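## Task

Join the printed parts so the assembly matches what the card depicts.

## Robot and tools

Robot: two six-joint arms, left_arm and right_arm, each ending in an identical five-finger right hand. The hands are not mirrored, so every hand axis and motor number means the same thing on both arms. A camera stand sits behind the arms. Cameras: cam_high, cam_low (fixed), cam_left_wrist, cam_right_wrist (on the arms), each 896x504.

Frames. Scene frame: origin at table-top height, halfway between the arms' nominal bases; +z up, +x out over the table, left_arm on the +y side. left_arm base sits near (+0.002, +0.504, +0.247) m and right_arm base near (+0.025, -0.566, +0.247) m, both turned only slightly about z. Every hand pose, velocity, target and offset for an arm uses that arm's own base frame. Printed positions can be a few cm off.

Hand point: a point fixed to the palm, about 0.15 m out from the wrist flange. Its +z runs along the straight fingers, +y points out of the palm, +x runs across the palm away from the thumb. Straight fingers extend 0.06 to 0.07 m past it and sit 0.06 m behind it along -y. A bracket on the little-finger side of the wrist can strike things. With fingers level, the wrist may hang well below the hand point (up to about 0.25 m palm up) and reach the table first.

The 28-number row (every value in [-1, 1], always all 28 even if one arm is idle): left dx, dy, dz, rx, ry, rz, then left little, ring, middle, index, thumb_bend, thumb_turn, force_limit, speed; then the same 14 for the right arm. The six pose numbers are an offset, not a pose: they count from the arm's Hand target at the start of the action or move, along that arm's base axes. 1.0 equals 0.6 m of translation or 180 degrees of turning; rx, ry, rz form one rotation vector, turned about the Hand target position. All zeros re-requests the current Hand target. Repeating the same offset in a new call moves the arm again. Commanded orientation is clipped to within 32 degrees of the measured one each step.

Hand numbers are absolute targets, not offsets. Fingers and thumb_bend: +1 straight, -1 curled. thumb_turn: +1 beside the palm, -1 across in front of it (needed for a grip). force_limit: -1 about 0 N up to +1 about 10 N at the fingertip (15 N for the two thumb motors). speed: -1 almost still, full speed from +0.48 upward. With the thumb across, the hand can grasp things about 0.035 to 0.065 m thick, handles down to about 0.025 m. For a gentle grip close at speed -0.94 or lower. To leave a hand unchanged, resend the last eight numbers actually used for it this scene; if it has never been commanded, send its hand_measured six values plus hand_force_limit and hand_speed. Raising force_limit alone does not tighten: also send a more closed target. To loosen, send targets more open than hand_measured.

Tools.
execute_actions(actions, cameras): actions is a list of actions; each action is a table of up to 15 rows of 28 numbers, one row per 1/30 s step, every row counted from the action's starting pose; a short table holds its last row. Empty list just returns state and images.
move(target, speed, blend, stop_force, zero, blocking, cameras): target is one 28-number row or up to 15 rows, all offsets from the same starting Hand targets. speed in m/s, 0.002 to 3.2 (default 0.25), one value or one per target. blend in m rounds corners in a list. stop_force in N, 4 to 120, ends an arm's path when it feels that much resistance; do not use it while turning the hand or when pulling away from a contact. zero (with stop_force) re-zeros the sensor first, default true. blocking=false returns early (not with stop_force). Paths do not avoid obstacles or the other arm; steer around an arm's own base rather than past it.
wait(seconds 0 to 10), stop() brakes a running move, zoom_image(camera, region [x0, y0, x1, y1] in pixels, at most 504 by 504), show_instructions() shows the card image, zero_wrist_force(arm), finished_scene(scene: the current scene number).

Results: per arm end_effector_position (m), end_effector_quat_wxyz, velocities, Hand target (next offsets count from it), joint positions and torques, hand_measured, hand_stopped_by (moving, target, force, stalled, fault), hand_load_n (fingertip load, positive pushing open; near 0 means the grip is lost), Wrist force and Wrist torque in the hand frame plus the peak since last shown, and sometimes MOTOR HOT. A move adds a move: line such as done, off_target, moving, held or fault, with limits=paced or limits=held. done does not prove nothing was touched.

Avoid: dropping parts or releasing them while moving, letting anything leave the table, fast or hard contacts, targets pressed far past a firm surface (the stiff arm faults), net force around 150 N or joint torque over limits (elbow 133 N m, wrists 48 N m), any contact between the two arms or a hand closing on the other hand's fingers, and long stretched or loaded holds that heat motors. A faulted arm freezes for 10 s or more. The assembly must stay correct after the hands let go.

Each tool is called after "Request:" as name(argument=value, ...), one argument or row to a line, values as JSON.

Reference images:

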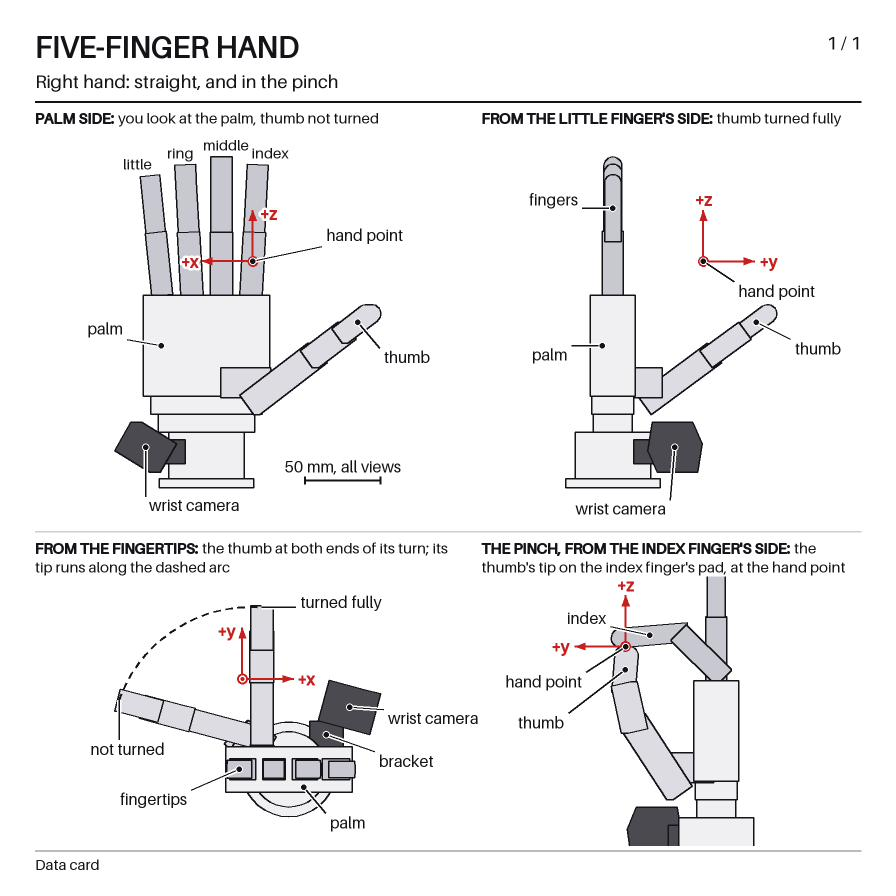

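## Session

Request:
execute_actions(
  actions=[],
)

Request:
show_instructions(
)

Scene clock: 0.00 s.
left_arm: end_effector_position=(+0.8200, -0.5262, +0.0560) hand_measured=(+1.000, +1.000, +1.000, +1.000, +1.000, +1.000) hand_load_n=(+0.0, +0.0, +0.0, +0.0, +0.0, -0.5) hand_stopped_by=(target, target, target, target, target, target) hand_force_limit=0.00 hand_speed=-0.80 end_effector_quat_wxyz=(-0.059, +0.283, +0.957, -0.022) | right_arm: end_effector_position=(+0.7174, +0.0195, -0.0645) hand_measured=(+1.000, +1.000, +1.000, +1.000, +1.000, +1.000) hand_load_n=(+0.0, +0.0, +0.0, +0.0, +0.0, +0.0) hand_stopped_by=(target, target, target, target, target, target) hand_force_limit=0.00 hand_speed=-0.80 end_effector_quat_wxyz=(-0.052, -0.163, +0.978, -0.116)
Joint positions: left_arm=[-0.792 -0.527 0.829 1.352 1.666 -1.785] | right_arm=[-0.215 -0.8 1.602 0.78 1.825 -2.114]
Joint velocities: within noise
Joint torques (N m): no reading
Wrist force (N): no reading
Wrist torque (N m): no reading
Wrist force, peak (N): no reading
Hand target: left_arm +0.8200, -0.5262, +0.0560; -0.059, +0.283, +0.957, -0.022 | right_arm +0.7174, +0.0195, -0.0645; -0.052, -0.163, +0.978, -0.116

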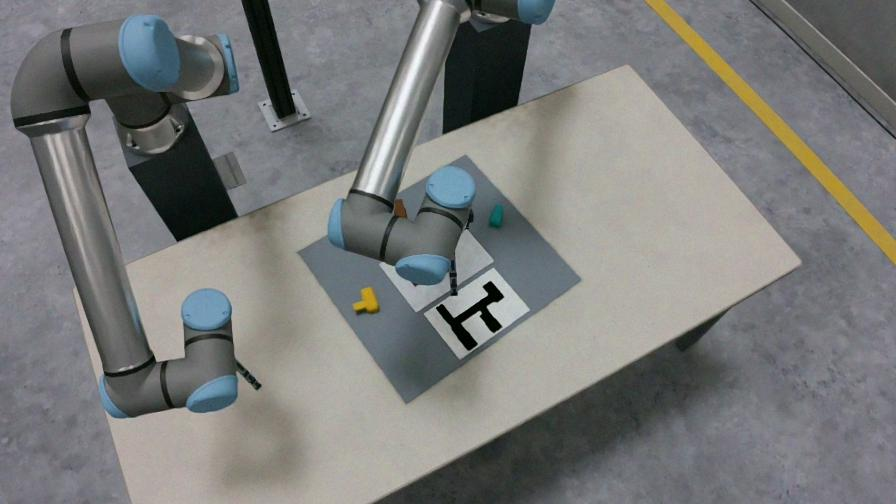

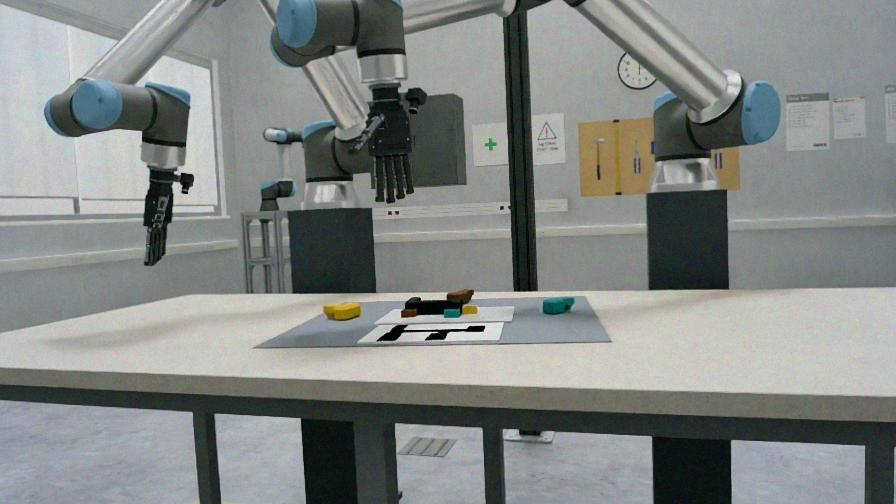

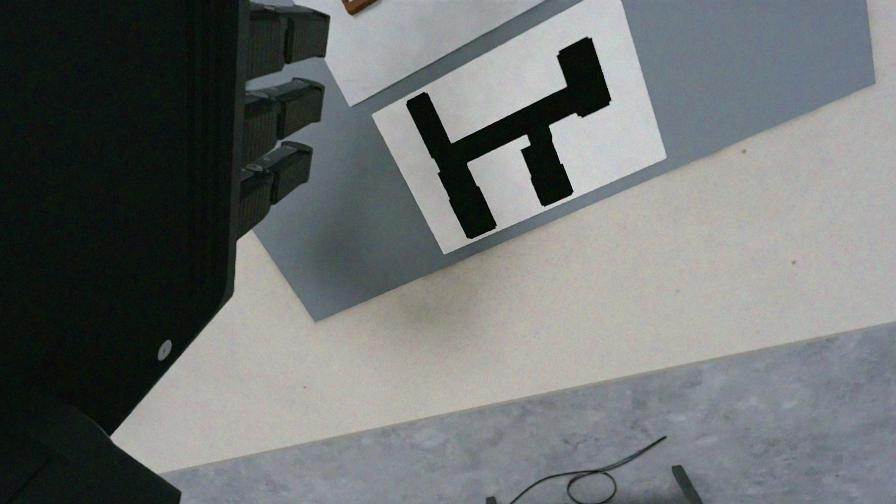

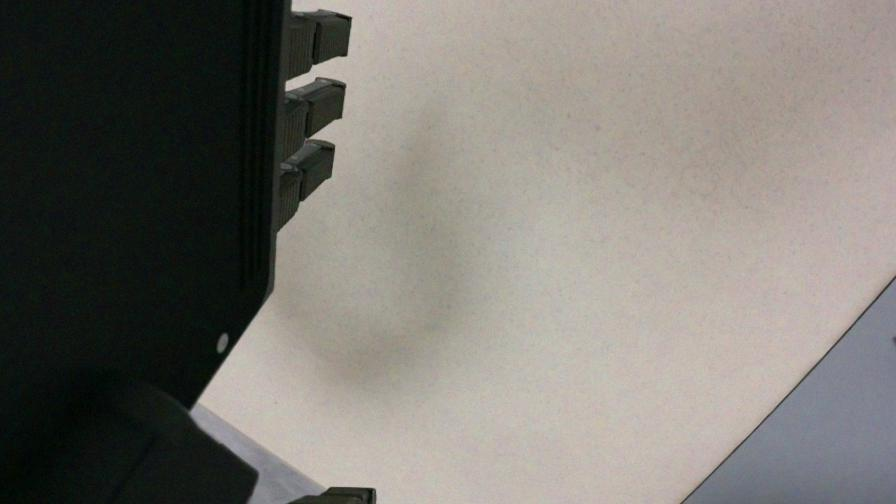

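Reference images for this scene: FIVE-FINGER HAND page 1.

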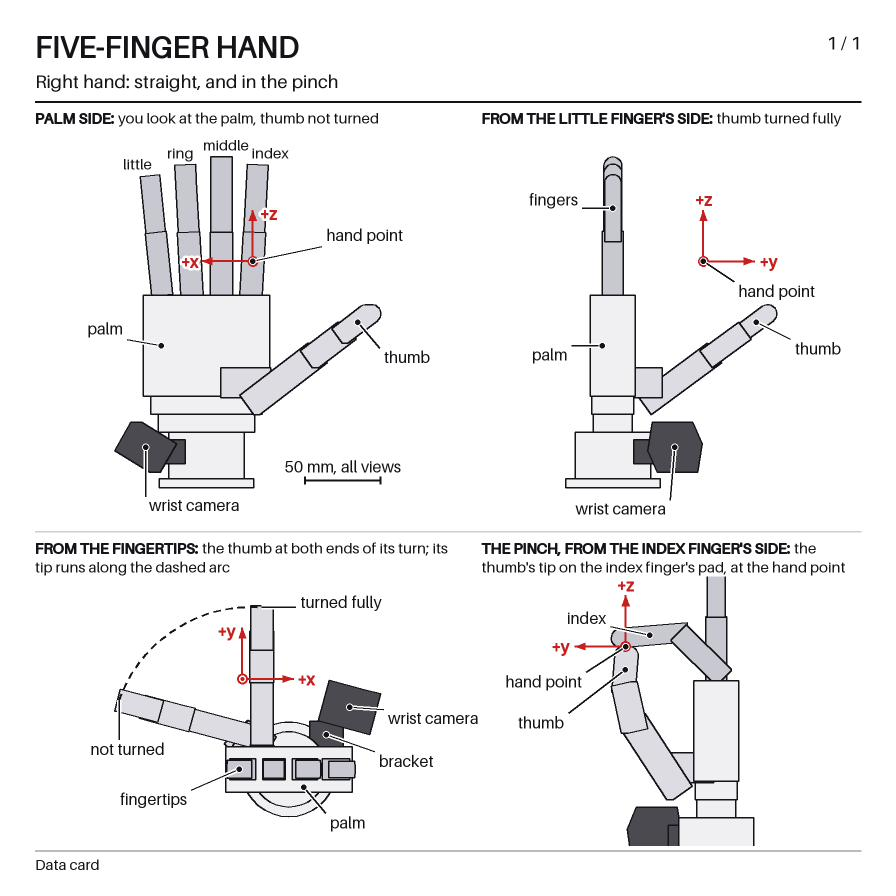

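Request:
move(
  target=[0, 0.75, 0.15, 0,0,0, 1,1,1,1,1,1,0,0.2, 0,0,0,0,0,0,1,1,1,1,1,1,0,0.2],
  speed=0.4,
)

Scene clock: 2.17 s.
left_arm: end_effector_position=(+0.8200, -0.0765, +0.1459) hand_measured=(+1.000, +1.000, +1.000, +1.000, +1.000, +1.000) hand_load_n=(+0.0, -0.5, +0.0, +0.0, +0.0, +0.0) hand_stopped_by=(target, target, target, target, target, target) hand_force_limit=0.00 hand_speed=0.20 end_effector_quat_wxyz=(-0.059, +0.283, +0.957, -0.022) | right_arm: end_effector_position=(+0.7174, +0.0195, -0.0645) hand_measured=(+1.000, +1.000, +1.000, +1.000, +1.000, +1.000) hand_load_n=(+0.0, +0.0, +0.0, +0.5, +0.0, +0.0) hand_stopped_by=(target, target, target, target, target, target) hand_force_limit=0.00 hand_speed=0.20 end_effector_quat_wxyz=(-0.052, -0.163, +0.978, -0.116)
Joint positions: left_arm=[-0.354 -0.884 1.336 1.234 1.622 -1.348] | right_arm=[-0.215 -0.8 1.602 0.78 1.825 -2.114]
Joint torques (N m): left_arm=[11.75 -106.32 -25.56 6.93 -4.21 1.69] | right_arm=[-2.87 -81.32 -22.02 3.55 0.78 -0.03]
Wrist force (N): left_arm=[-0.2 -0.1 0.2] | right_arm=[0.3 -0.4 -0.5]
Wrist torque (N m): left_arm=[-0.01 -0.02 -0.19] | right_arm=[-0.04 -0.03 0.00]
Wrist force, peak (N): left_arm=[0.9 1.6 -0.1] | right_arm=[0.4 -0.7 0.1]
Hand target: left_arm +0.8200, -0.0762, +0.1460; -0.059, +0.283, +0.957, -0.022 | right_arm +0.7174, +0.0195, -0.0645; -0.052, -0.163, +0.978, -0.116
Off the commanded pose: left_arm 0.000 m, 0 deg | right_arm 0.000 m, 0 deg.
move: done

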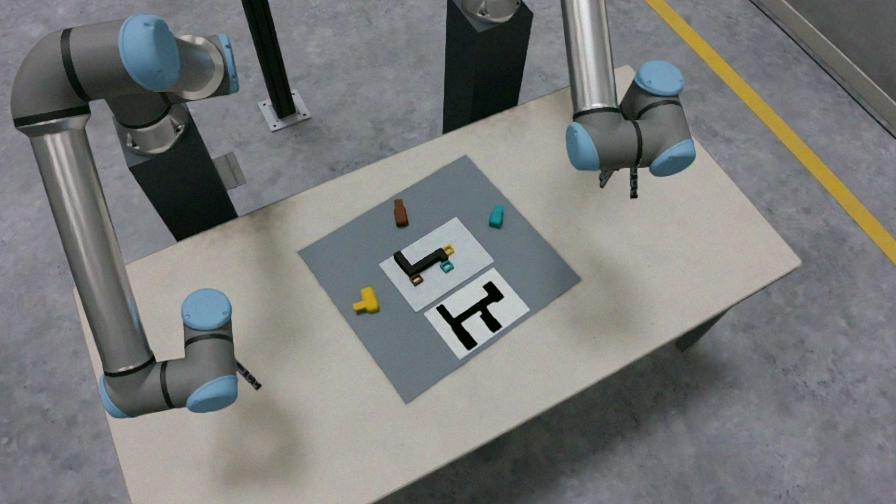

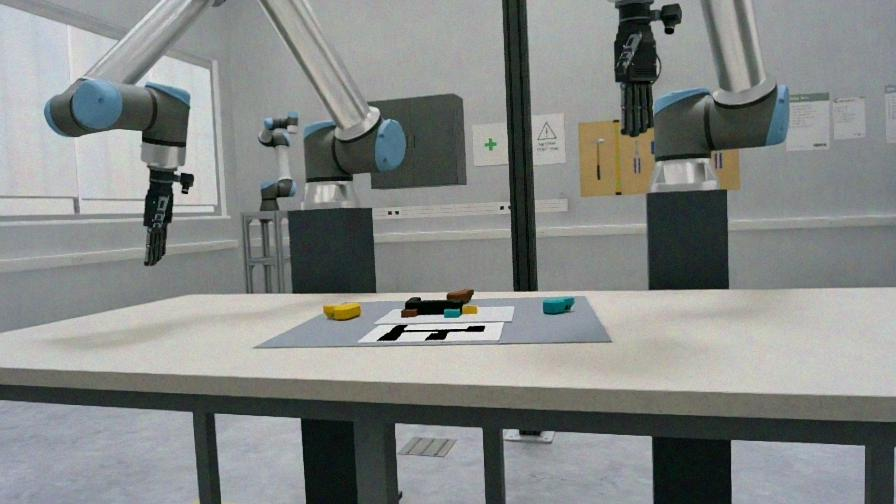

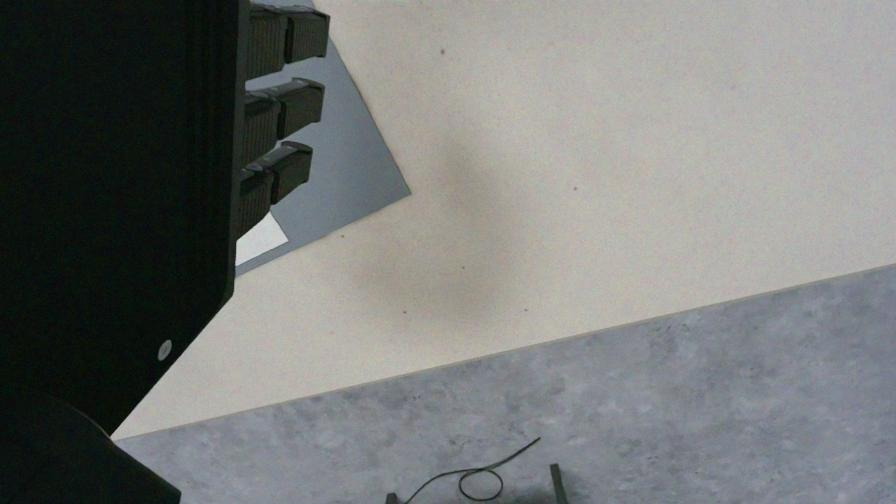

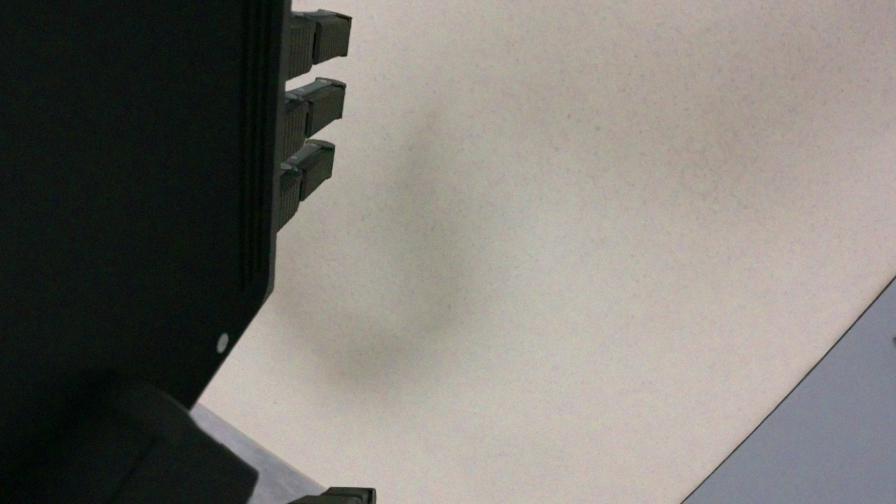

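Request:
zoom_image(
  camera="cam_high",
  region=[290, 150, 590, 410],
)

Request:
zoom_image(
  camera="cam_high",
  region=[370, 190, 540, 360],
)

Request:
zoom_image(
  camera="cam_low",
  region=[310, 270, 620, 350],
)

Request:
zoom_image(
  camera="cam_high",
  region=[380, 230, 470, 300],
)

Request:
zoom_image(
  camera="cam_high",
  region=[420, 265, 540, 360],
)

Request:
zoom_image(
  camera="cam_high",
  region=[345, 190, 425, 325],
)

Request:
zoom_image(
  camera="cam_high",
  region=[480, 195, 520, 235],
)

Scaled by 1.680.

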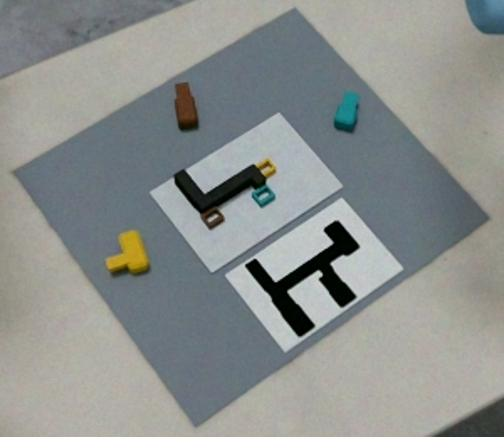

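Scaled by 2.965.

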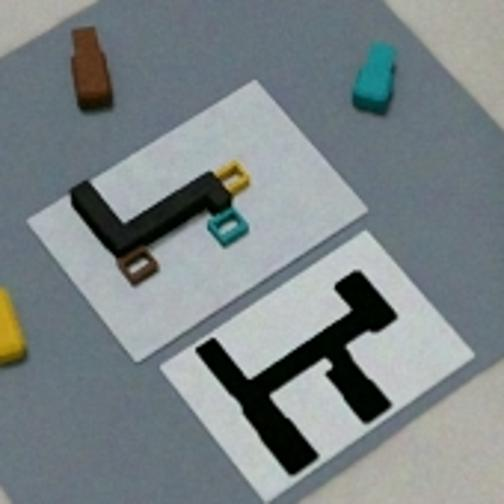

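Scaled by 1.626.

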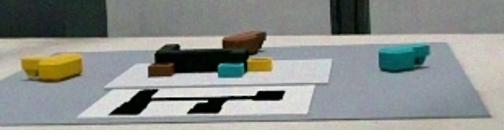

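Scaled by 5.600.

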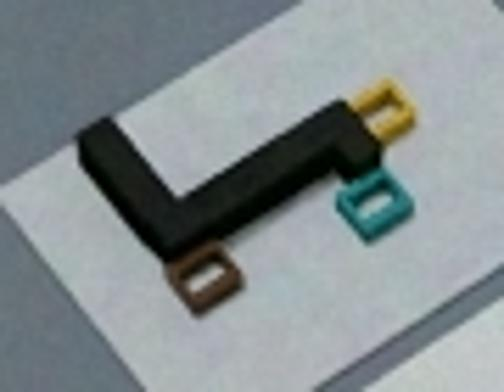

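Scaled by 4.200.

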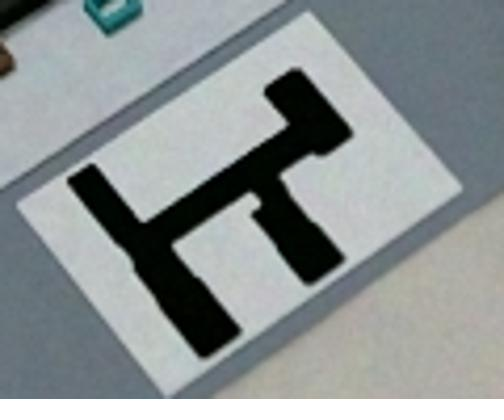

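Scaled by 3.733.

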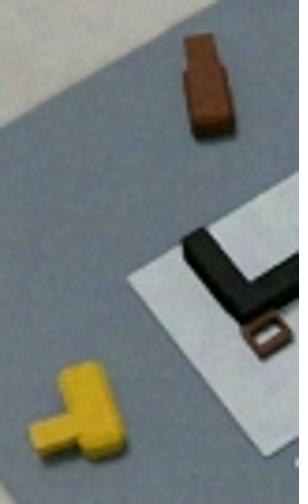

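Scaled by 12.600.

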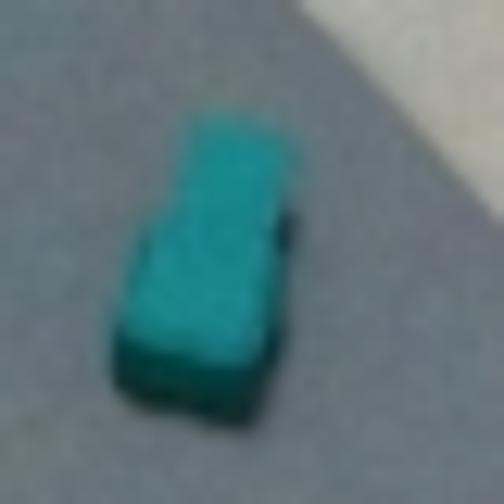

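Request:
move(
  target=[-0.30, -0.72, -0.2, 0,0,0, 1,1,1,1,1,1,0,0.2, 0,0,0,0,0,0,1,1,1,1,1,1,0,0.2],
  speed=0.4,
)

Request:
zoom_image(
  camera="cam_left_wrist",
  region=[300, 0, 803, 400],
)

Scene clock: 7.27 s.
left_arm: end_effector_position=(+0.6401, -0.5078, +0.0261) hand_measured=(+1.000, +1.000, +1.000, +1.000, +1.000, +1.000) hand_load_n=(+0.0, +0.0, +0.0, +0.0, +0.0, +0.0) hand_stopped_by=(target, target, target, target, target, target) hand_force_limit=0.00 hand_speed=0.20 end_effector_quat_wxyz=(-0.059, +0.283, +0.957, -0.022) | right_arm: end_effector_position=(+0.7174, +0.0195, -0.0645) hand_measured=(+1.000, +1.000, +1.000, +1.000, +1.000, +1.000) hand_load_n=(+0.0, +0.0, +0.0, +0.0, +0.0, +0.0) hand_stopped_by=(target, target, target, target, target, target) hand_force_limit=0.00 hand_speed=0.20 end_effector_quat_wxyz=(-0.052, -0.163, +0.978, -0.116)
Joint positions: left_arm=[-0.934 -0.765 1.347 1.057 1.677 -1.927] | right_arm=[-0.215 -0.8 1.602 0.78 1.825 -2.114]
Joint torques (N m): left_arm=[-6.78 -80.13 -35.12 6.7 3.72 -2.97] | right_arm=[-3.96 -85.47 -23.61 3.84 0.28 0]
Wrist force (N): left_arm=[0.3 0.1 0.4] | right_arm=[-0.2 -0.2 -0.2]
Wrist torque (N m): left_arm=[-0.02 -0.03 0.03] | right_arm=[-0.03 0.03 -0.02]
Wrist force, peak (N): left_arm=[-0.6 -1.9 1.0] | right_arm=[0.8 -0.2 0.0]
Hand target: left_arm +0.6400, -0.5082, +0.0260; -0.059, +0.283, +0.957, -0.022 | right_arm +0.7174, +0.0195, -0.0645; -0.052, -0.163, +0.978, -0.116
Off the commanded pose: left_arm 0.000 m, 0 deg | right_arm 0.000 m, 0 deg.
move: done

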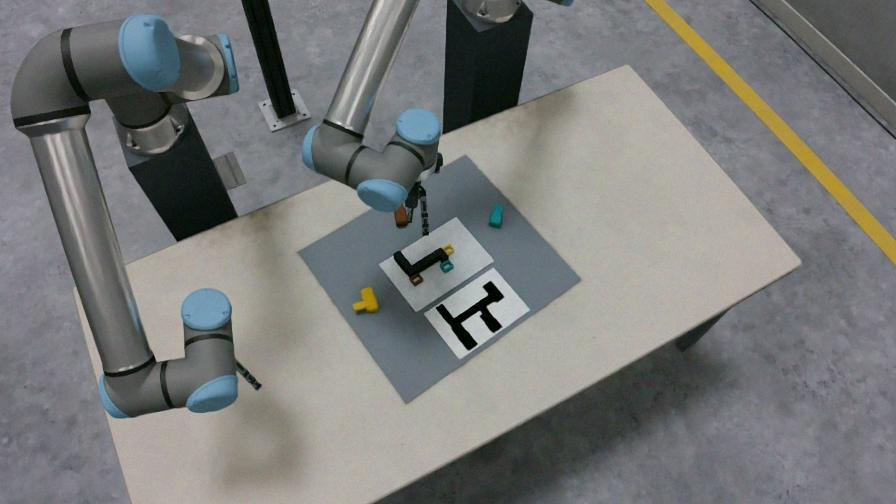

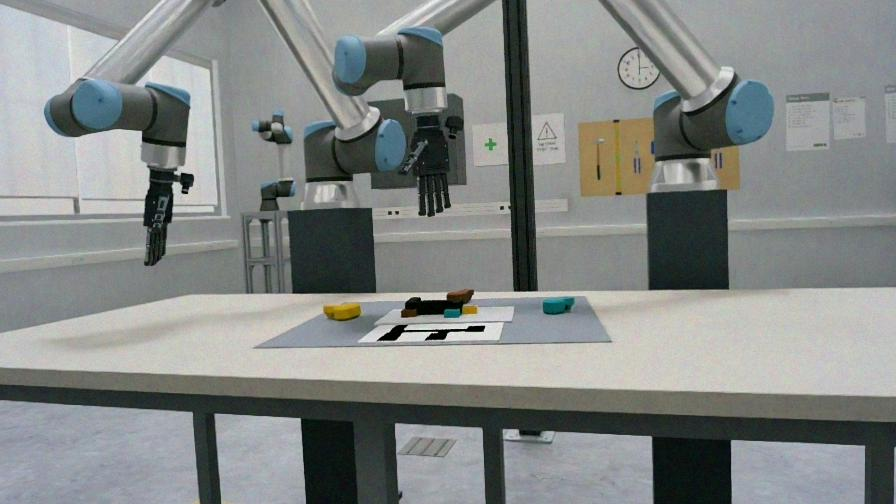

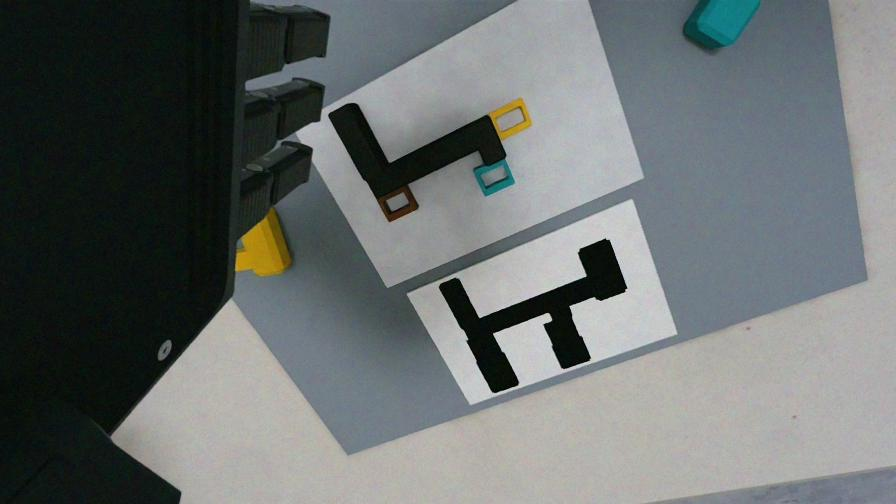

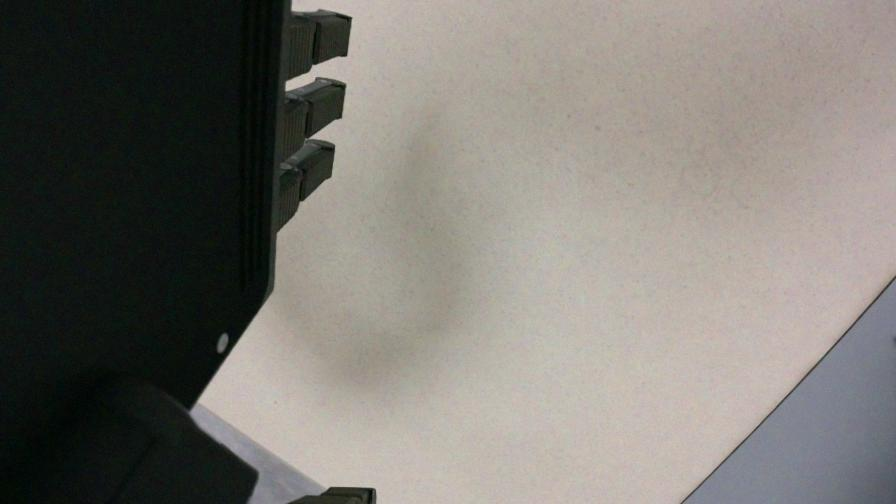

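Scaled by 1.002.

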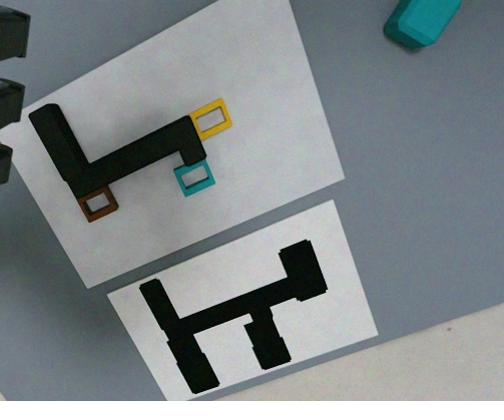

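Request:
move(
  target=[-0.123,0.415,-0.21,-0.2286,0.0356,0.1875,-1,-1,0.1,0.1,1,-1,-0.6,0.2, 0,0,0,0,0,0,1,1,1,1,1,1,0,0.2],
  speed=0.3,
)

Request:
zoom_image(
  camera="cam_low",
  region=[450, 150, 700, 350],
)

Scene clock: 10.73 s.
left_arm: end_effector_position=(+0.5662, -0.2592, -0.1000) hand_measured=(-1.000, -1.000, +0.100, +0.100, +1.000, -1.000) hand_load_n=(+0.0, +0.5, +0.0, +0.0, +0.0, +0.0) hand_stopped_by=(target, target, target, target, target, target) hand_force_limit=-0.60 hand_speed=0.20 end_effector_quat_wxyz=(-0.001, +0.000, +0.924, -0.382) | right_arm: end_effector_position=(+0.7174, +0.0195, -0.0645) hand_measured=(+1.000, +1.000, +1.000, +1.000, +1.000, +1.000) hand_load_n=(+0.0, +0.0, +0.0, -0.5, +0.0, +0.0) hand_stopped_by=(target, target, target, target, target, target) hand_force_limit=0.00 hand_speed=0.20 end_effector_quat_wxyz=(-0.052, -0.163, +0.978, -0.116)
Joint positions: left_arm=[-0.532 -0.967 2.029 0.04 2.227 -2.264] | right_arm=[-0.215 -0.8 1.602 0.78 1.825 -2.114]
Joint torques (N m): left_arm=[13.14 -55.16 -9.42 -0.69 4.86 -3.13] | right_arm=[-1.71 -83.16 -22.49 3.96 0.54 0.15]
Wrist force (N): left_arm=[0.4 0.9 -0.3] | right_arm=[0.4 0.3 -0.4]
Wrist torque (N m): left_arm=[0.13 0.00 0.10] | right_arm=[0.07 -0.05 0.04]
Wrist force, peak (N): left_arm=[0.6 1.6 -0.5] | right_arm=[0.1 -0.2 -0.9]
Hand target: left_arm +0.5662, -0.2592, -0.1000; -0.001, +0.000, +0.924, -0.383 | right_arm +0.7174, +0.0195, -0.0645; -0.052, -0.163, +0.978, -0.116
Off the commanded pose: left_arm 0.000 m, 0 deg | right_arm 0.000 m, 0 deg.
move: done

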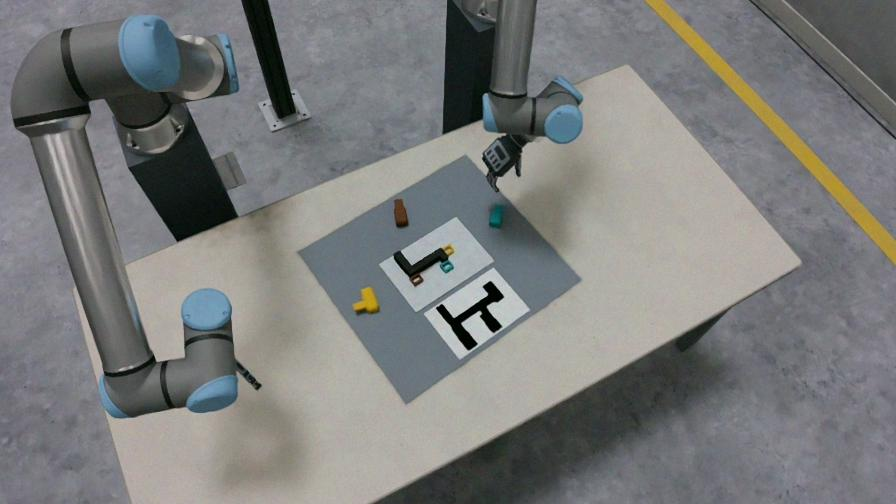

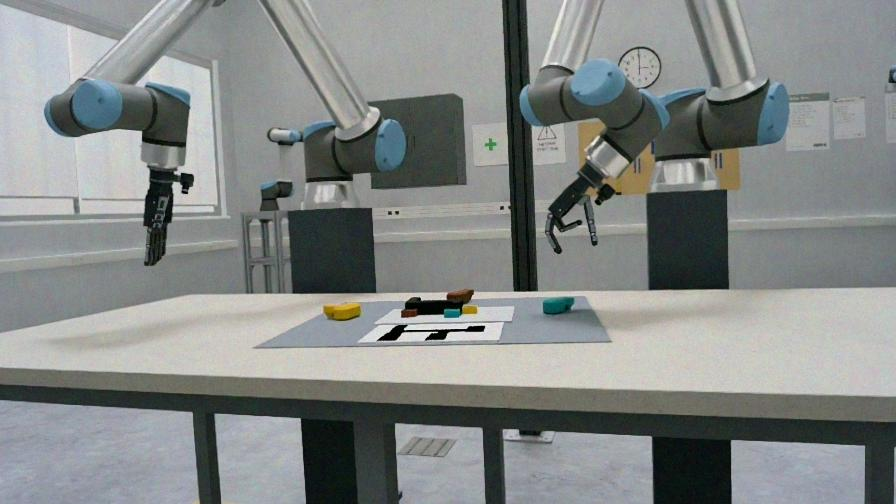

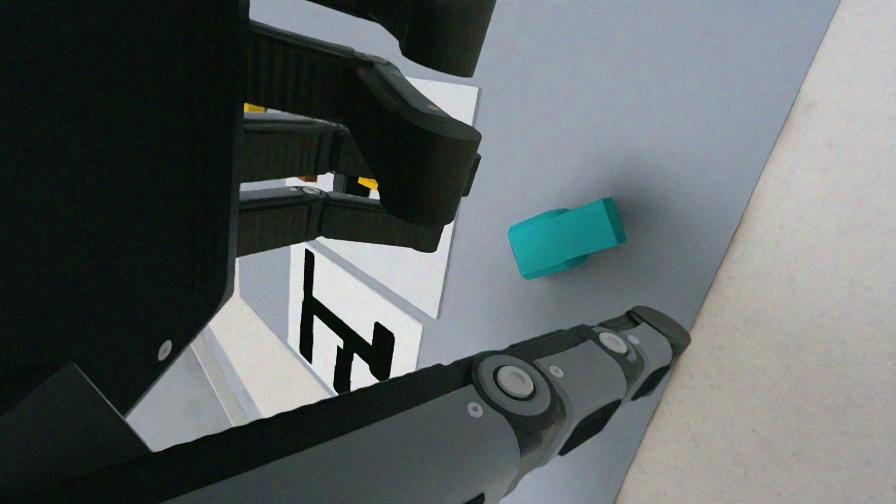

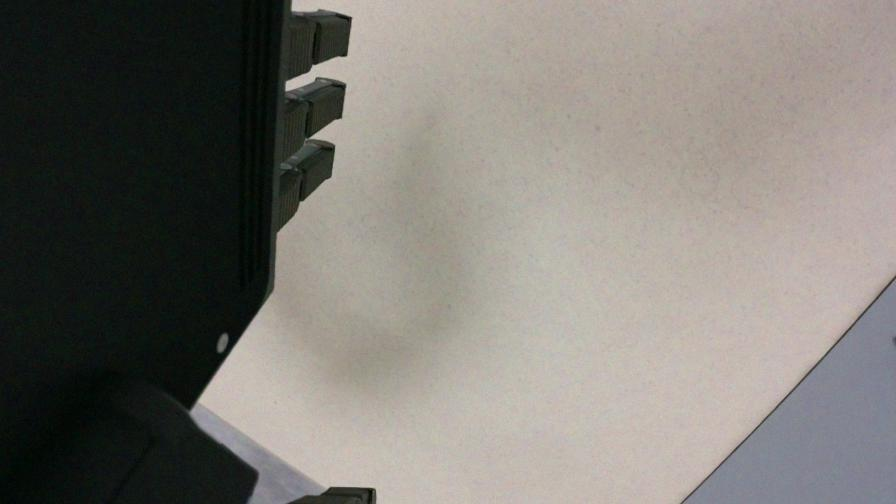

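Scaled by 2.016.

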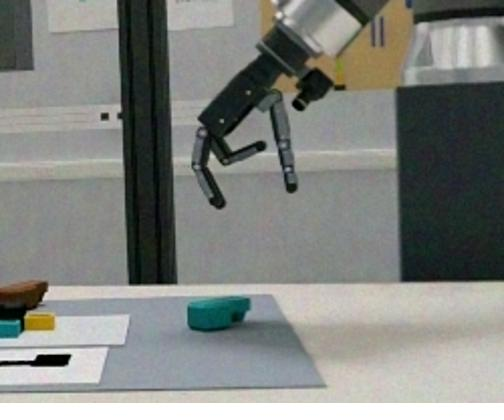

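Request:
zoom_image(
  camera="cam_left_wrist",
  region=[470, 150, 670, 320],
)

Request:
zoom_image(
  camera="cam_low",
  region=[520, 280, 600, 330],
)

Request:
zoom_image(
  camera="cam_high",
  region=[460, 165, 530, 245],
)

Scaled by 2.520.

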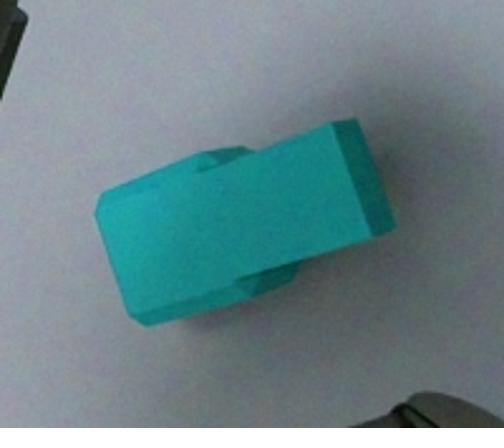

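Scaled by 6.300.

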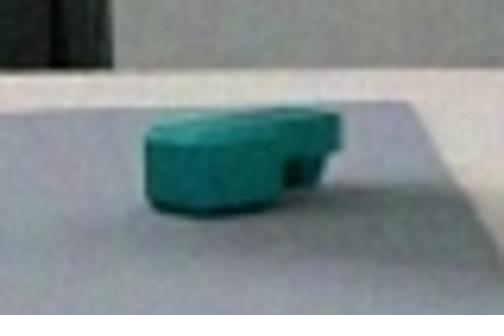

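Scaled by 6.300.

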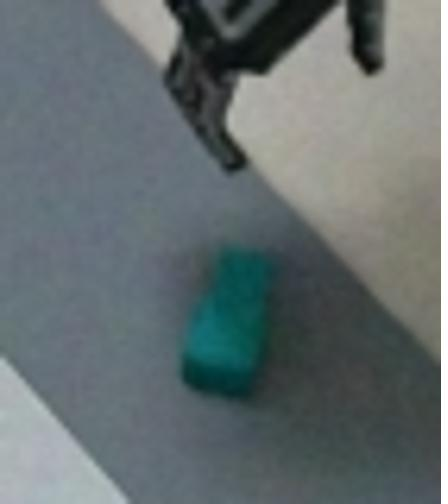

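Request:
move(
  target=[-0.0137,-0.038,-0.0833,0,0,-0.278,-1,-1,0.1,0.1,1,-1,-0.6,0.2, 0,0,0,0,0,0,1,1,1,1,1,1,0,0.2],
  speed=0.25,
)

Request:
zoom_image(
  camera="cam_low",
  region=[500, 200, 650, 340],
)

Request:
zoom_image(
  camera="cam_high",
  region=[450, 125, 570, 245],
)

Scene clock: 14.37 s.
left_arm: end_effector_position=(+0.5580, -0.2820, -0.1500) hand_measured=(-1.000, -1.000, +0.100, +0.100, +1.000, -1.000) hand_load_n=(+0.0, +0.0, +0.0, +0.0, -0.5, +0.0) hand_stopped_by=(target, target, target, target, target, target) hand_force_limit=-0.60 hand_speed=0.20 end_effector_quat_wxyz=(-0.162, +0.390, +0.837, -0.346) | right_arm: end_effector_position=(+0.7174, +0.0195, -0.0645) hand_measured=(+1.000, +1.000, +1.000, +1.000, +1.000, +1.000) hand_load_n=(+0.0, +0.0, +0.0, +0.0, +0.0, +0.0) hand_stopped_by=(target, target, target, target, target, target) hand_force_limit=0.00 hand_speed=0.20 end_effector_quat_wxyz=(-0.052, -0.163, +0.978, -0.116)
Joint positions: left_arm=[-0.51 -0.638 1.719 0.831 2.292 -1.079] | right_arm=[-0.215 -0.8 1.602 0.78 1.825 -2.114]
Joint torques (N m): left_arm=[-9.98 -72.12 -21.14 7.45 -3.08 1.91] | right_arm=[-0.41 -81.29 -23.43 3.8 0.58 0]
Wrist force (N): left_arm=[0.0 0.9 -0.1] | right_arm=[0.4 0.2 -0.3]
Wrist torque (N m): left_arm=[0.09 0.08 -0.11] | right_arm=[0.05 -0.05 0.02]
Wrist force, peak (N): left_arm=[0.8 1.1 -0.7] | right_arm=[0.5 -0.1 -0.8]
Hand target: left_arm +0.5580, -0.2820, -0.1500; -0.162, +0.391, +0.837, -0.346 | right_arm +0.7174, +0.0195, -0.0645; -0.052, -0.163, +0.978, -0.116
Off the commanded pose: left_arm 0.000 m, 0 deg | right_arm 0.000 m, 0 deg.
move: done

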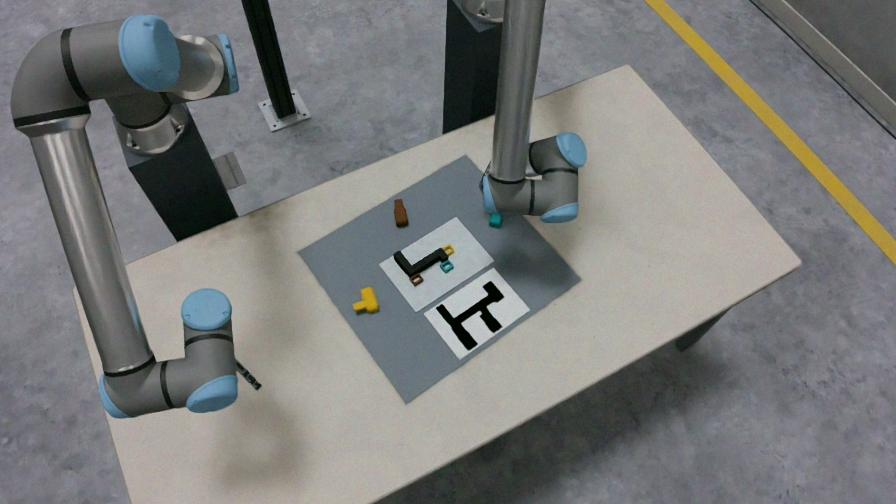

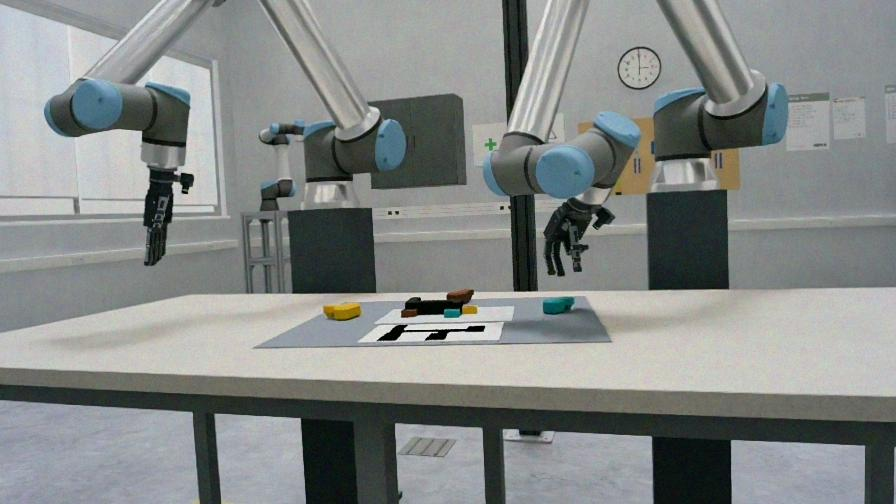

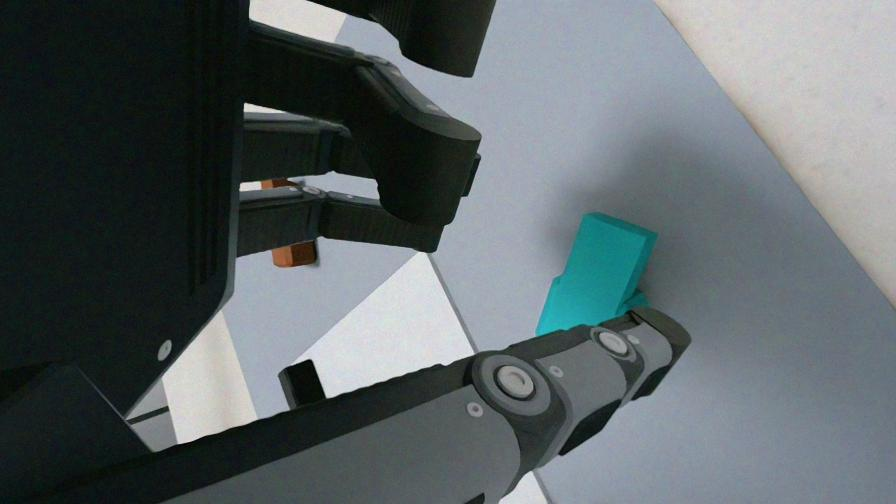

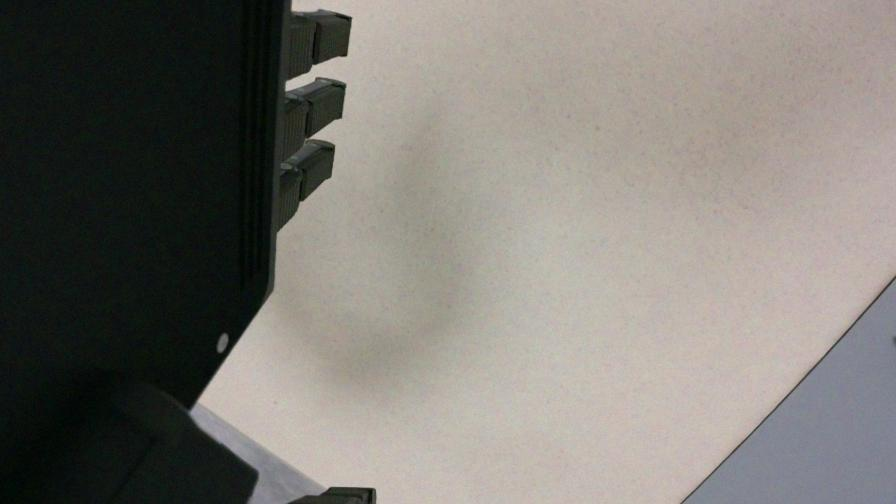

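Scaled by 3.360.

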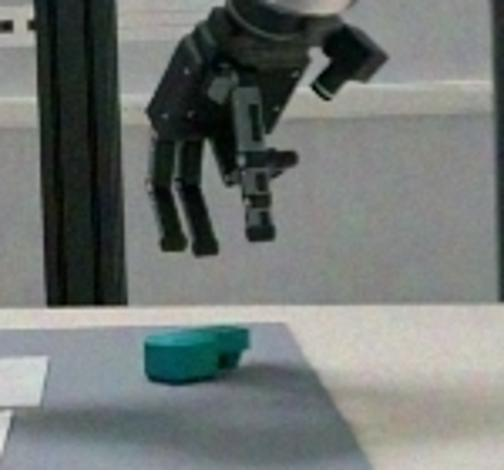

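Scaled by 4.200.

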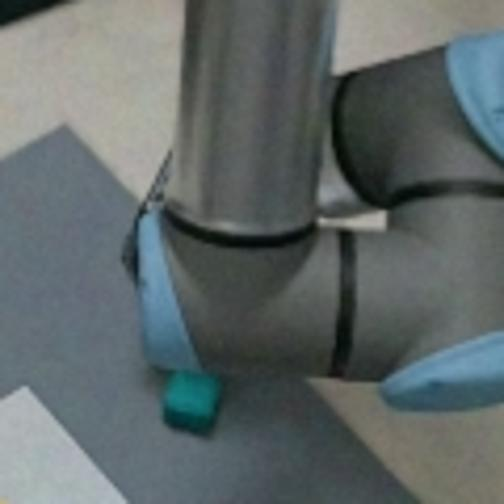

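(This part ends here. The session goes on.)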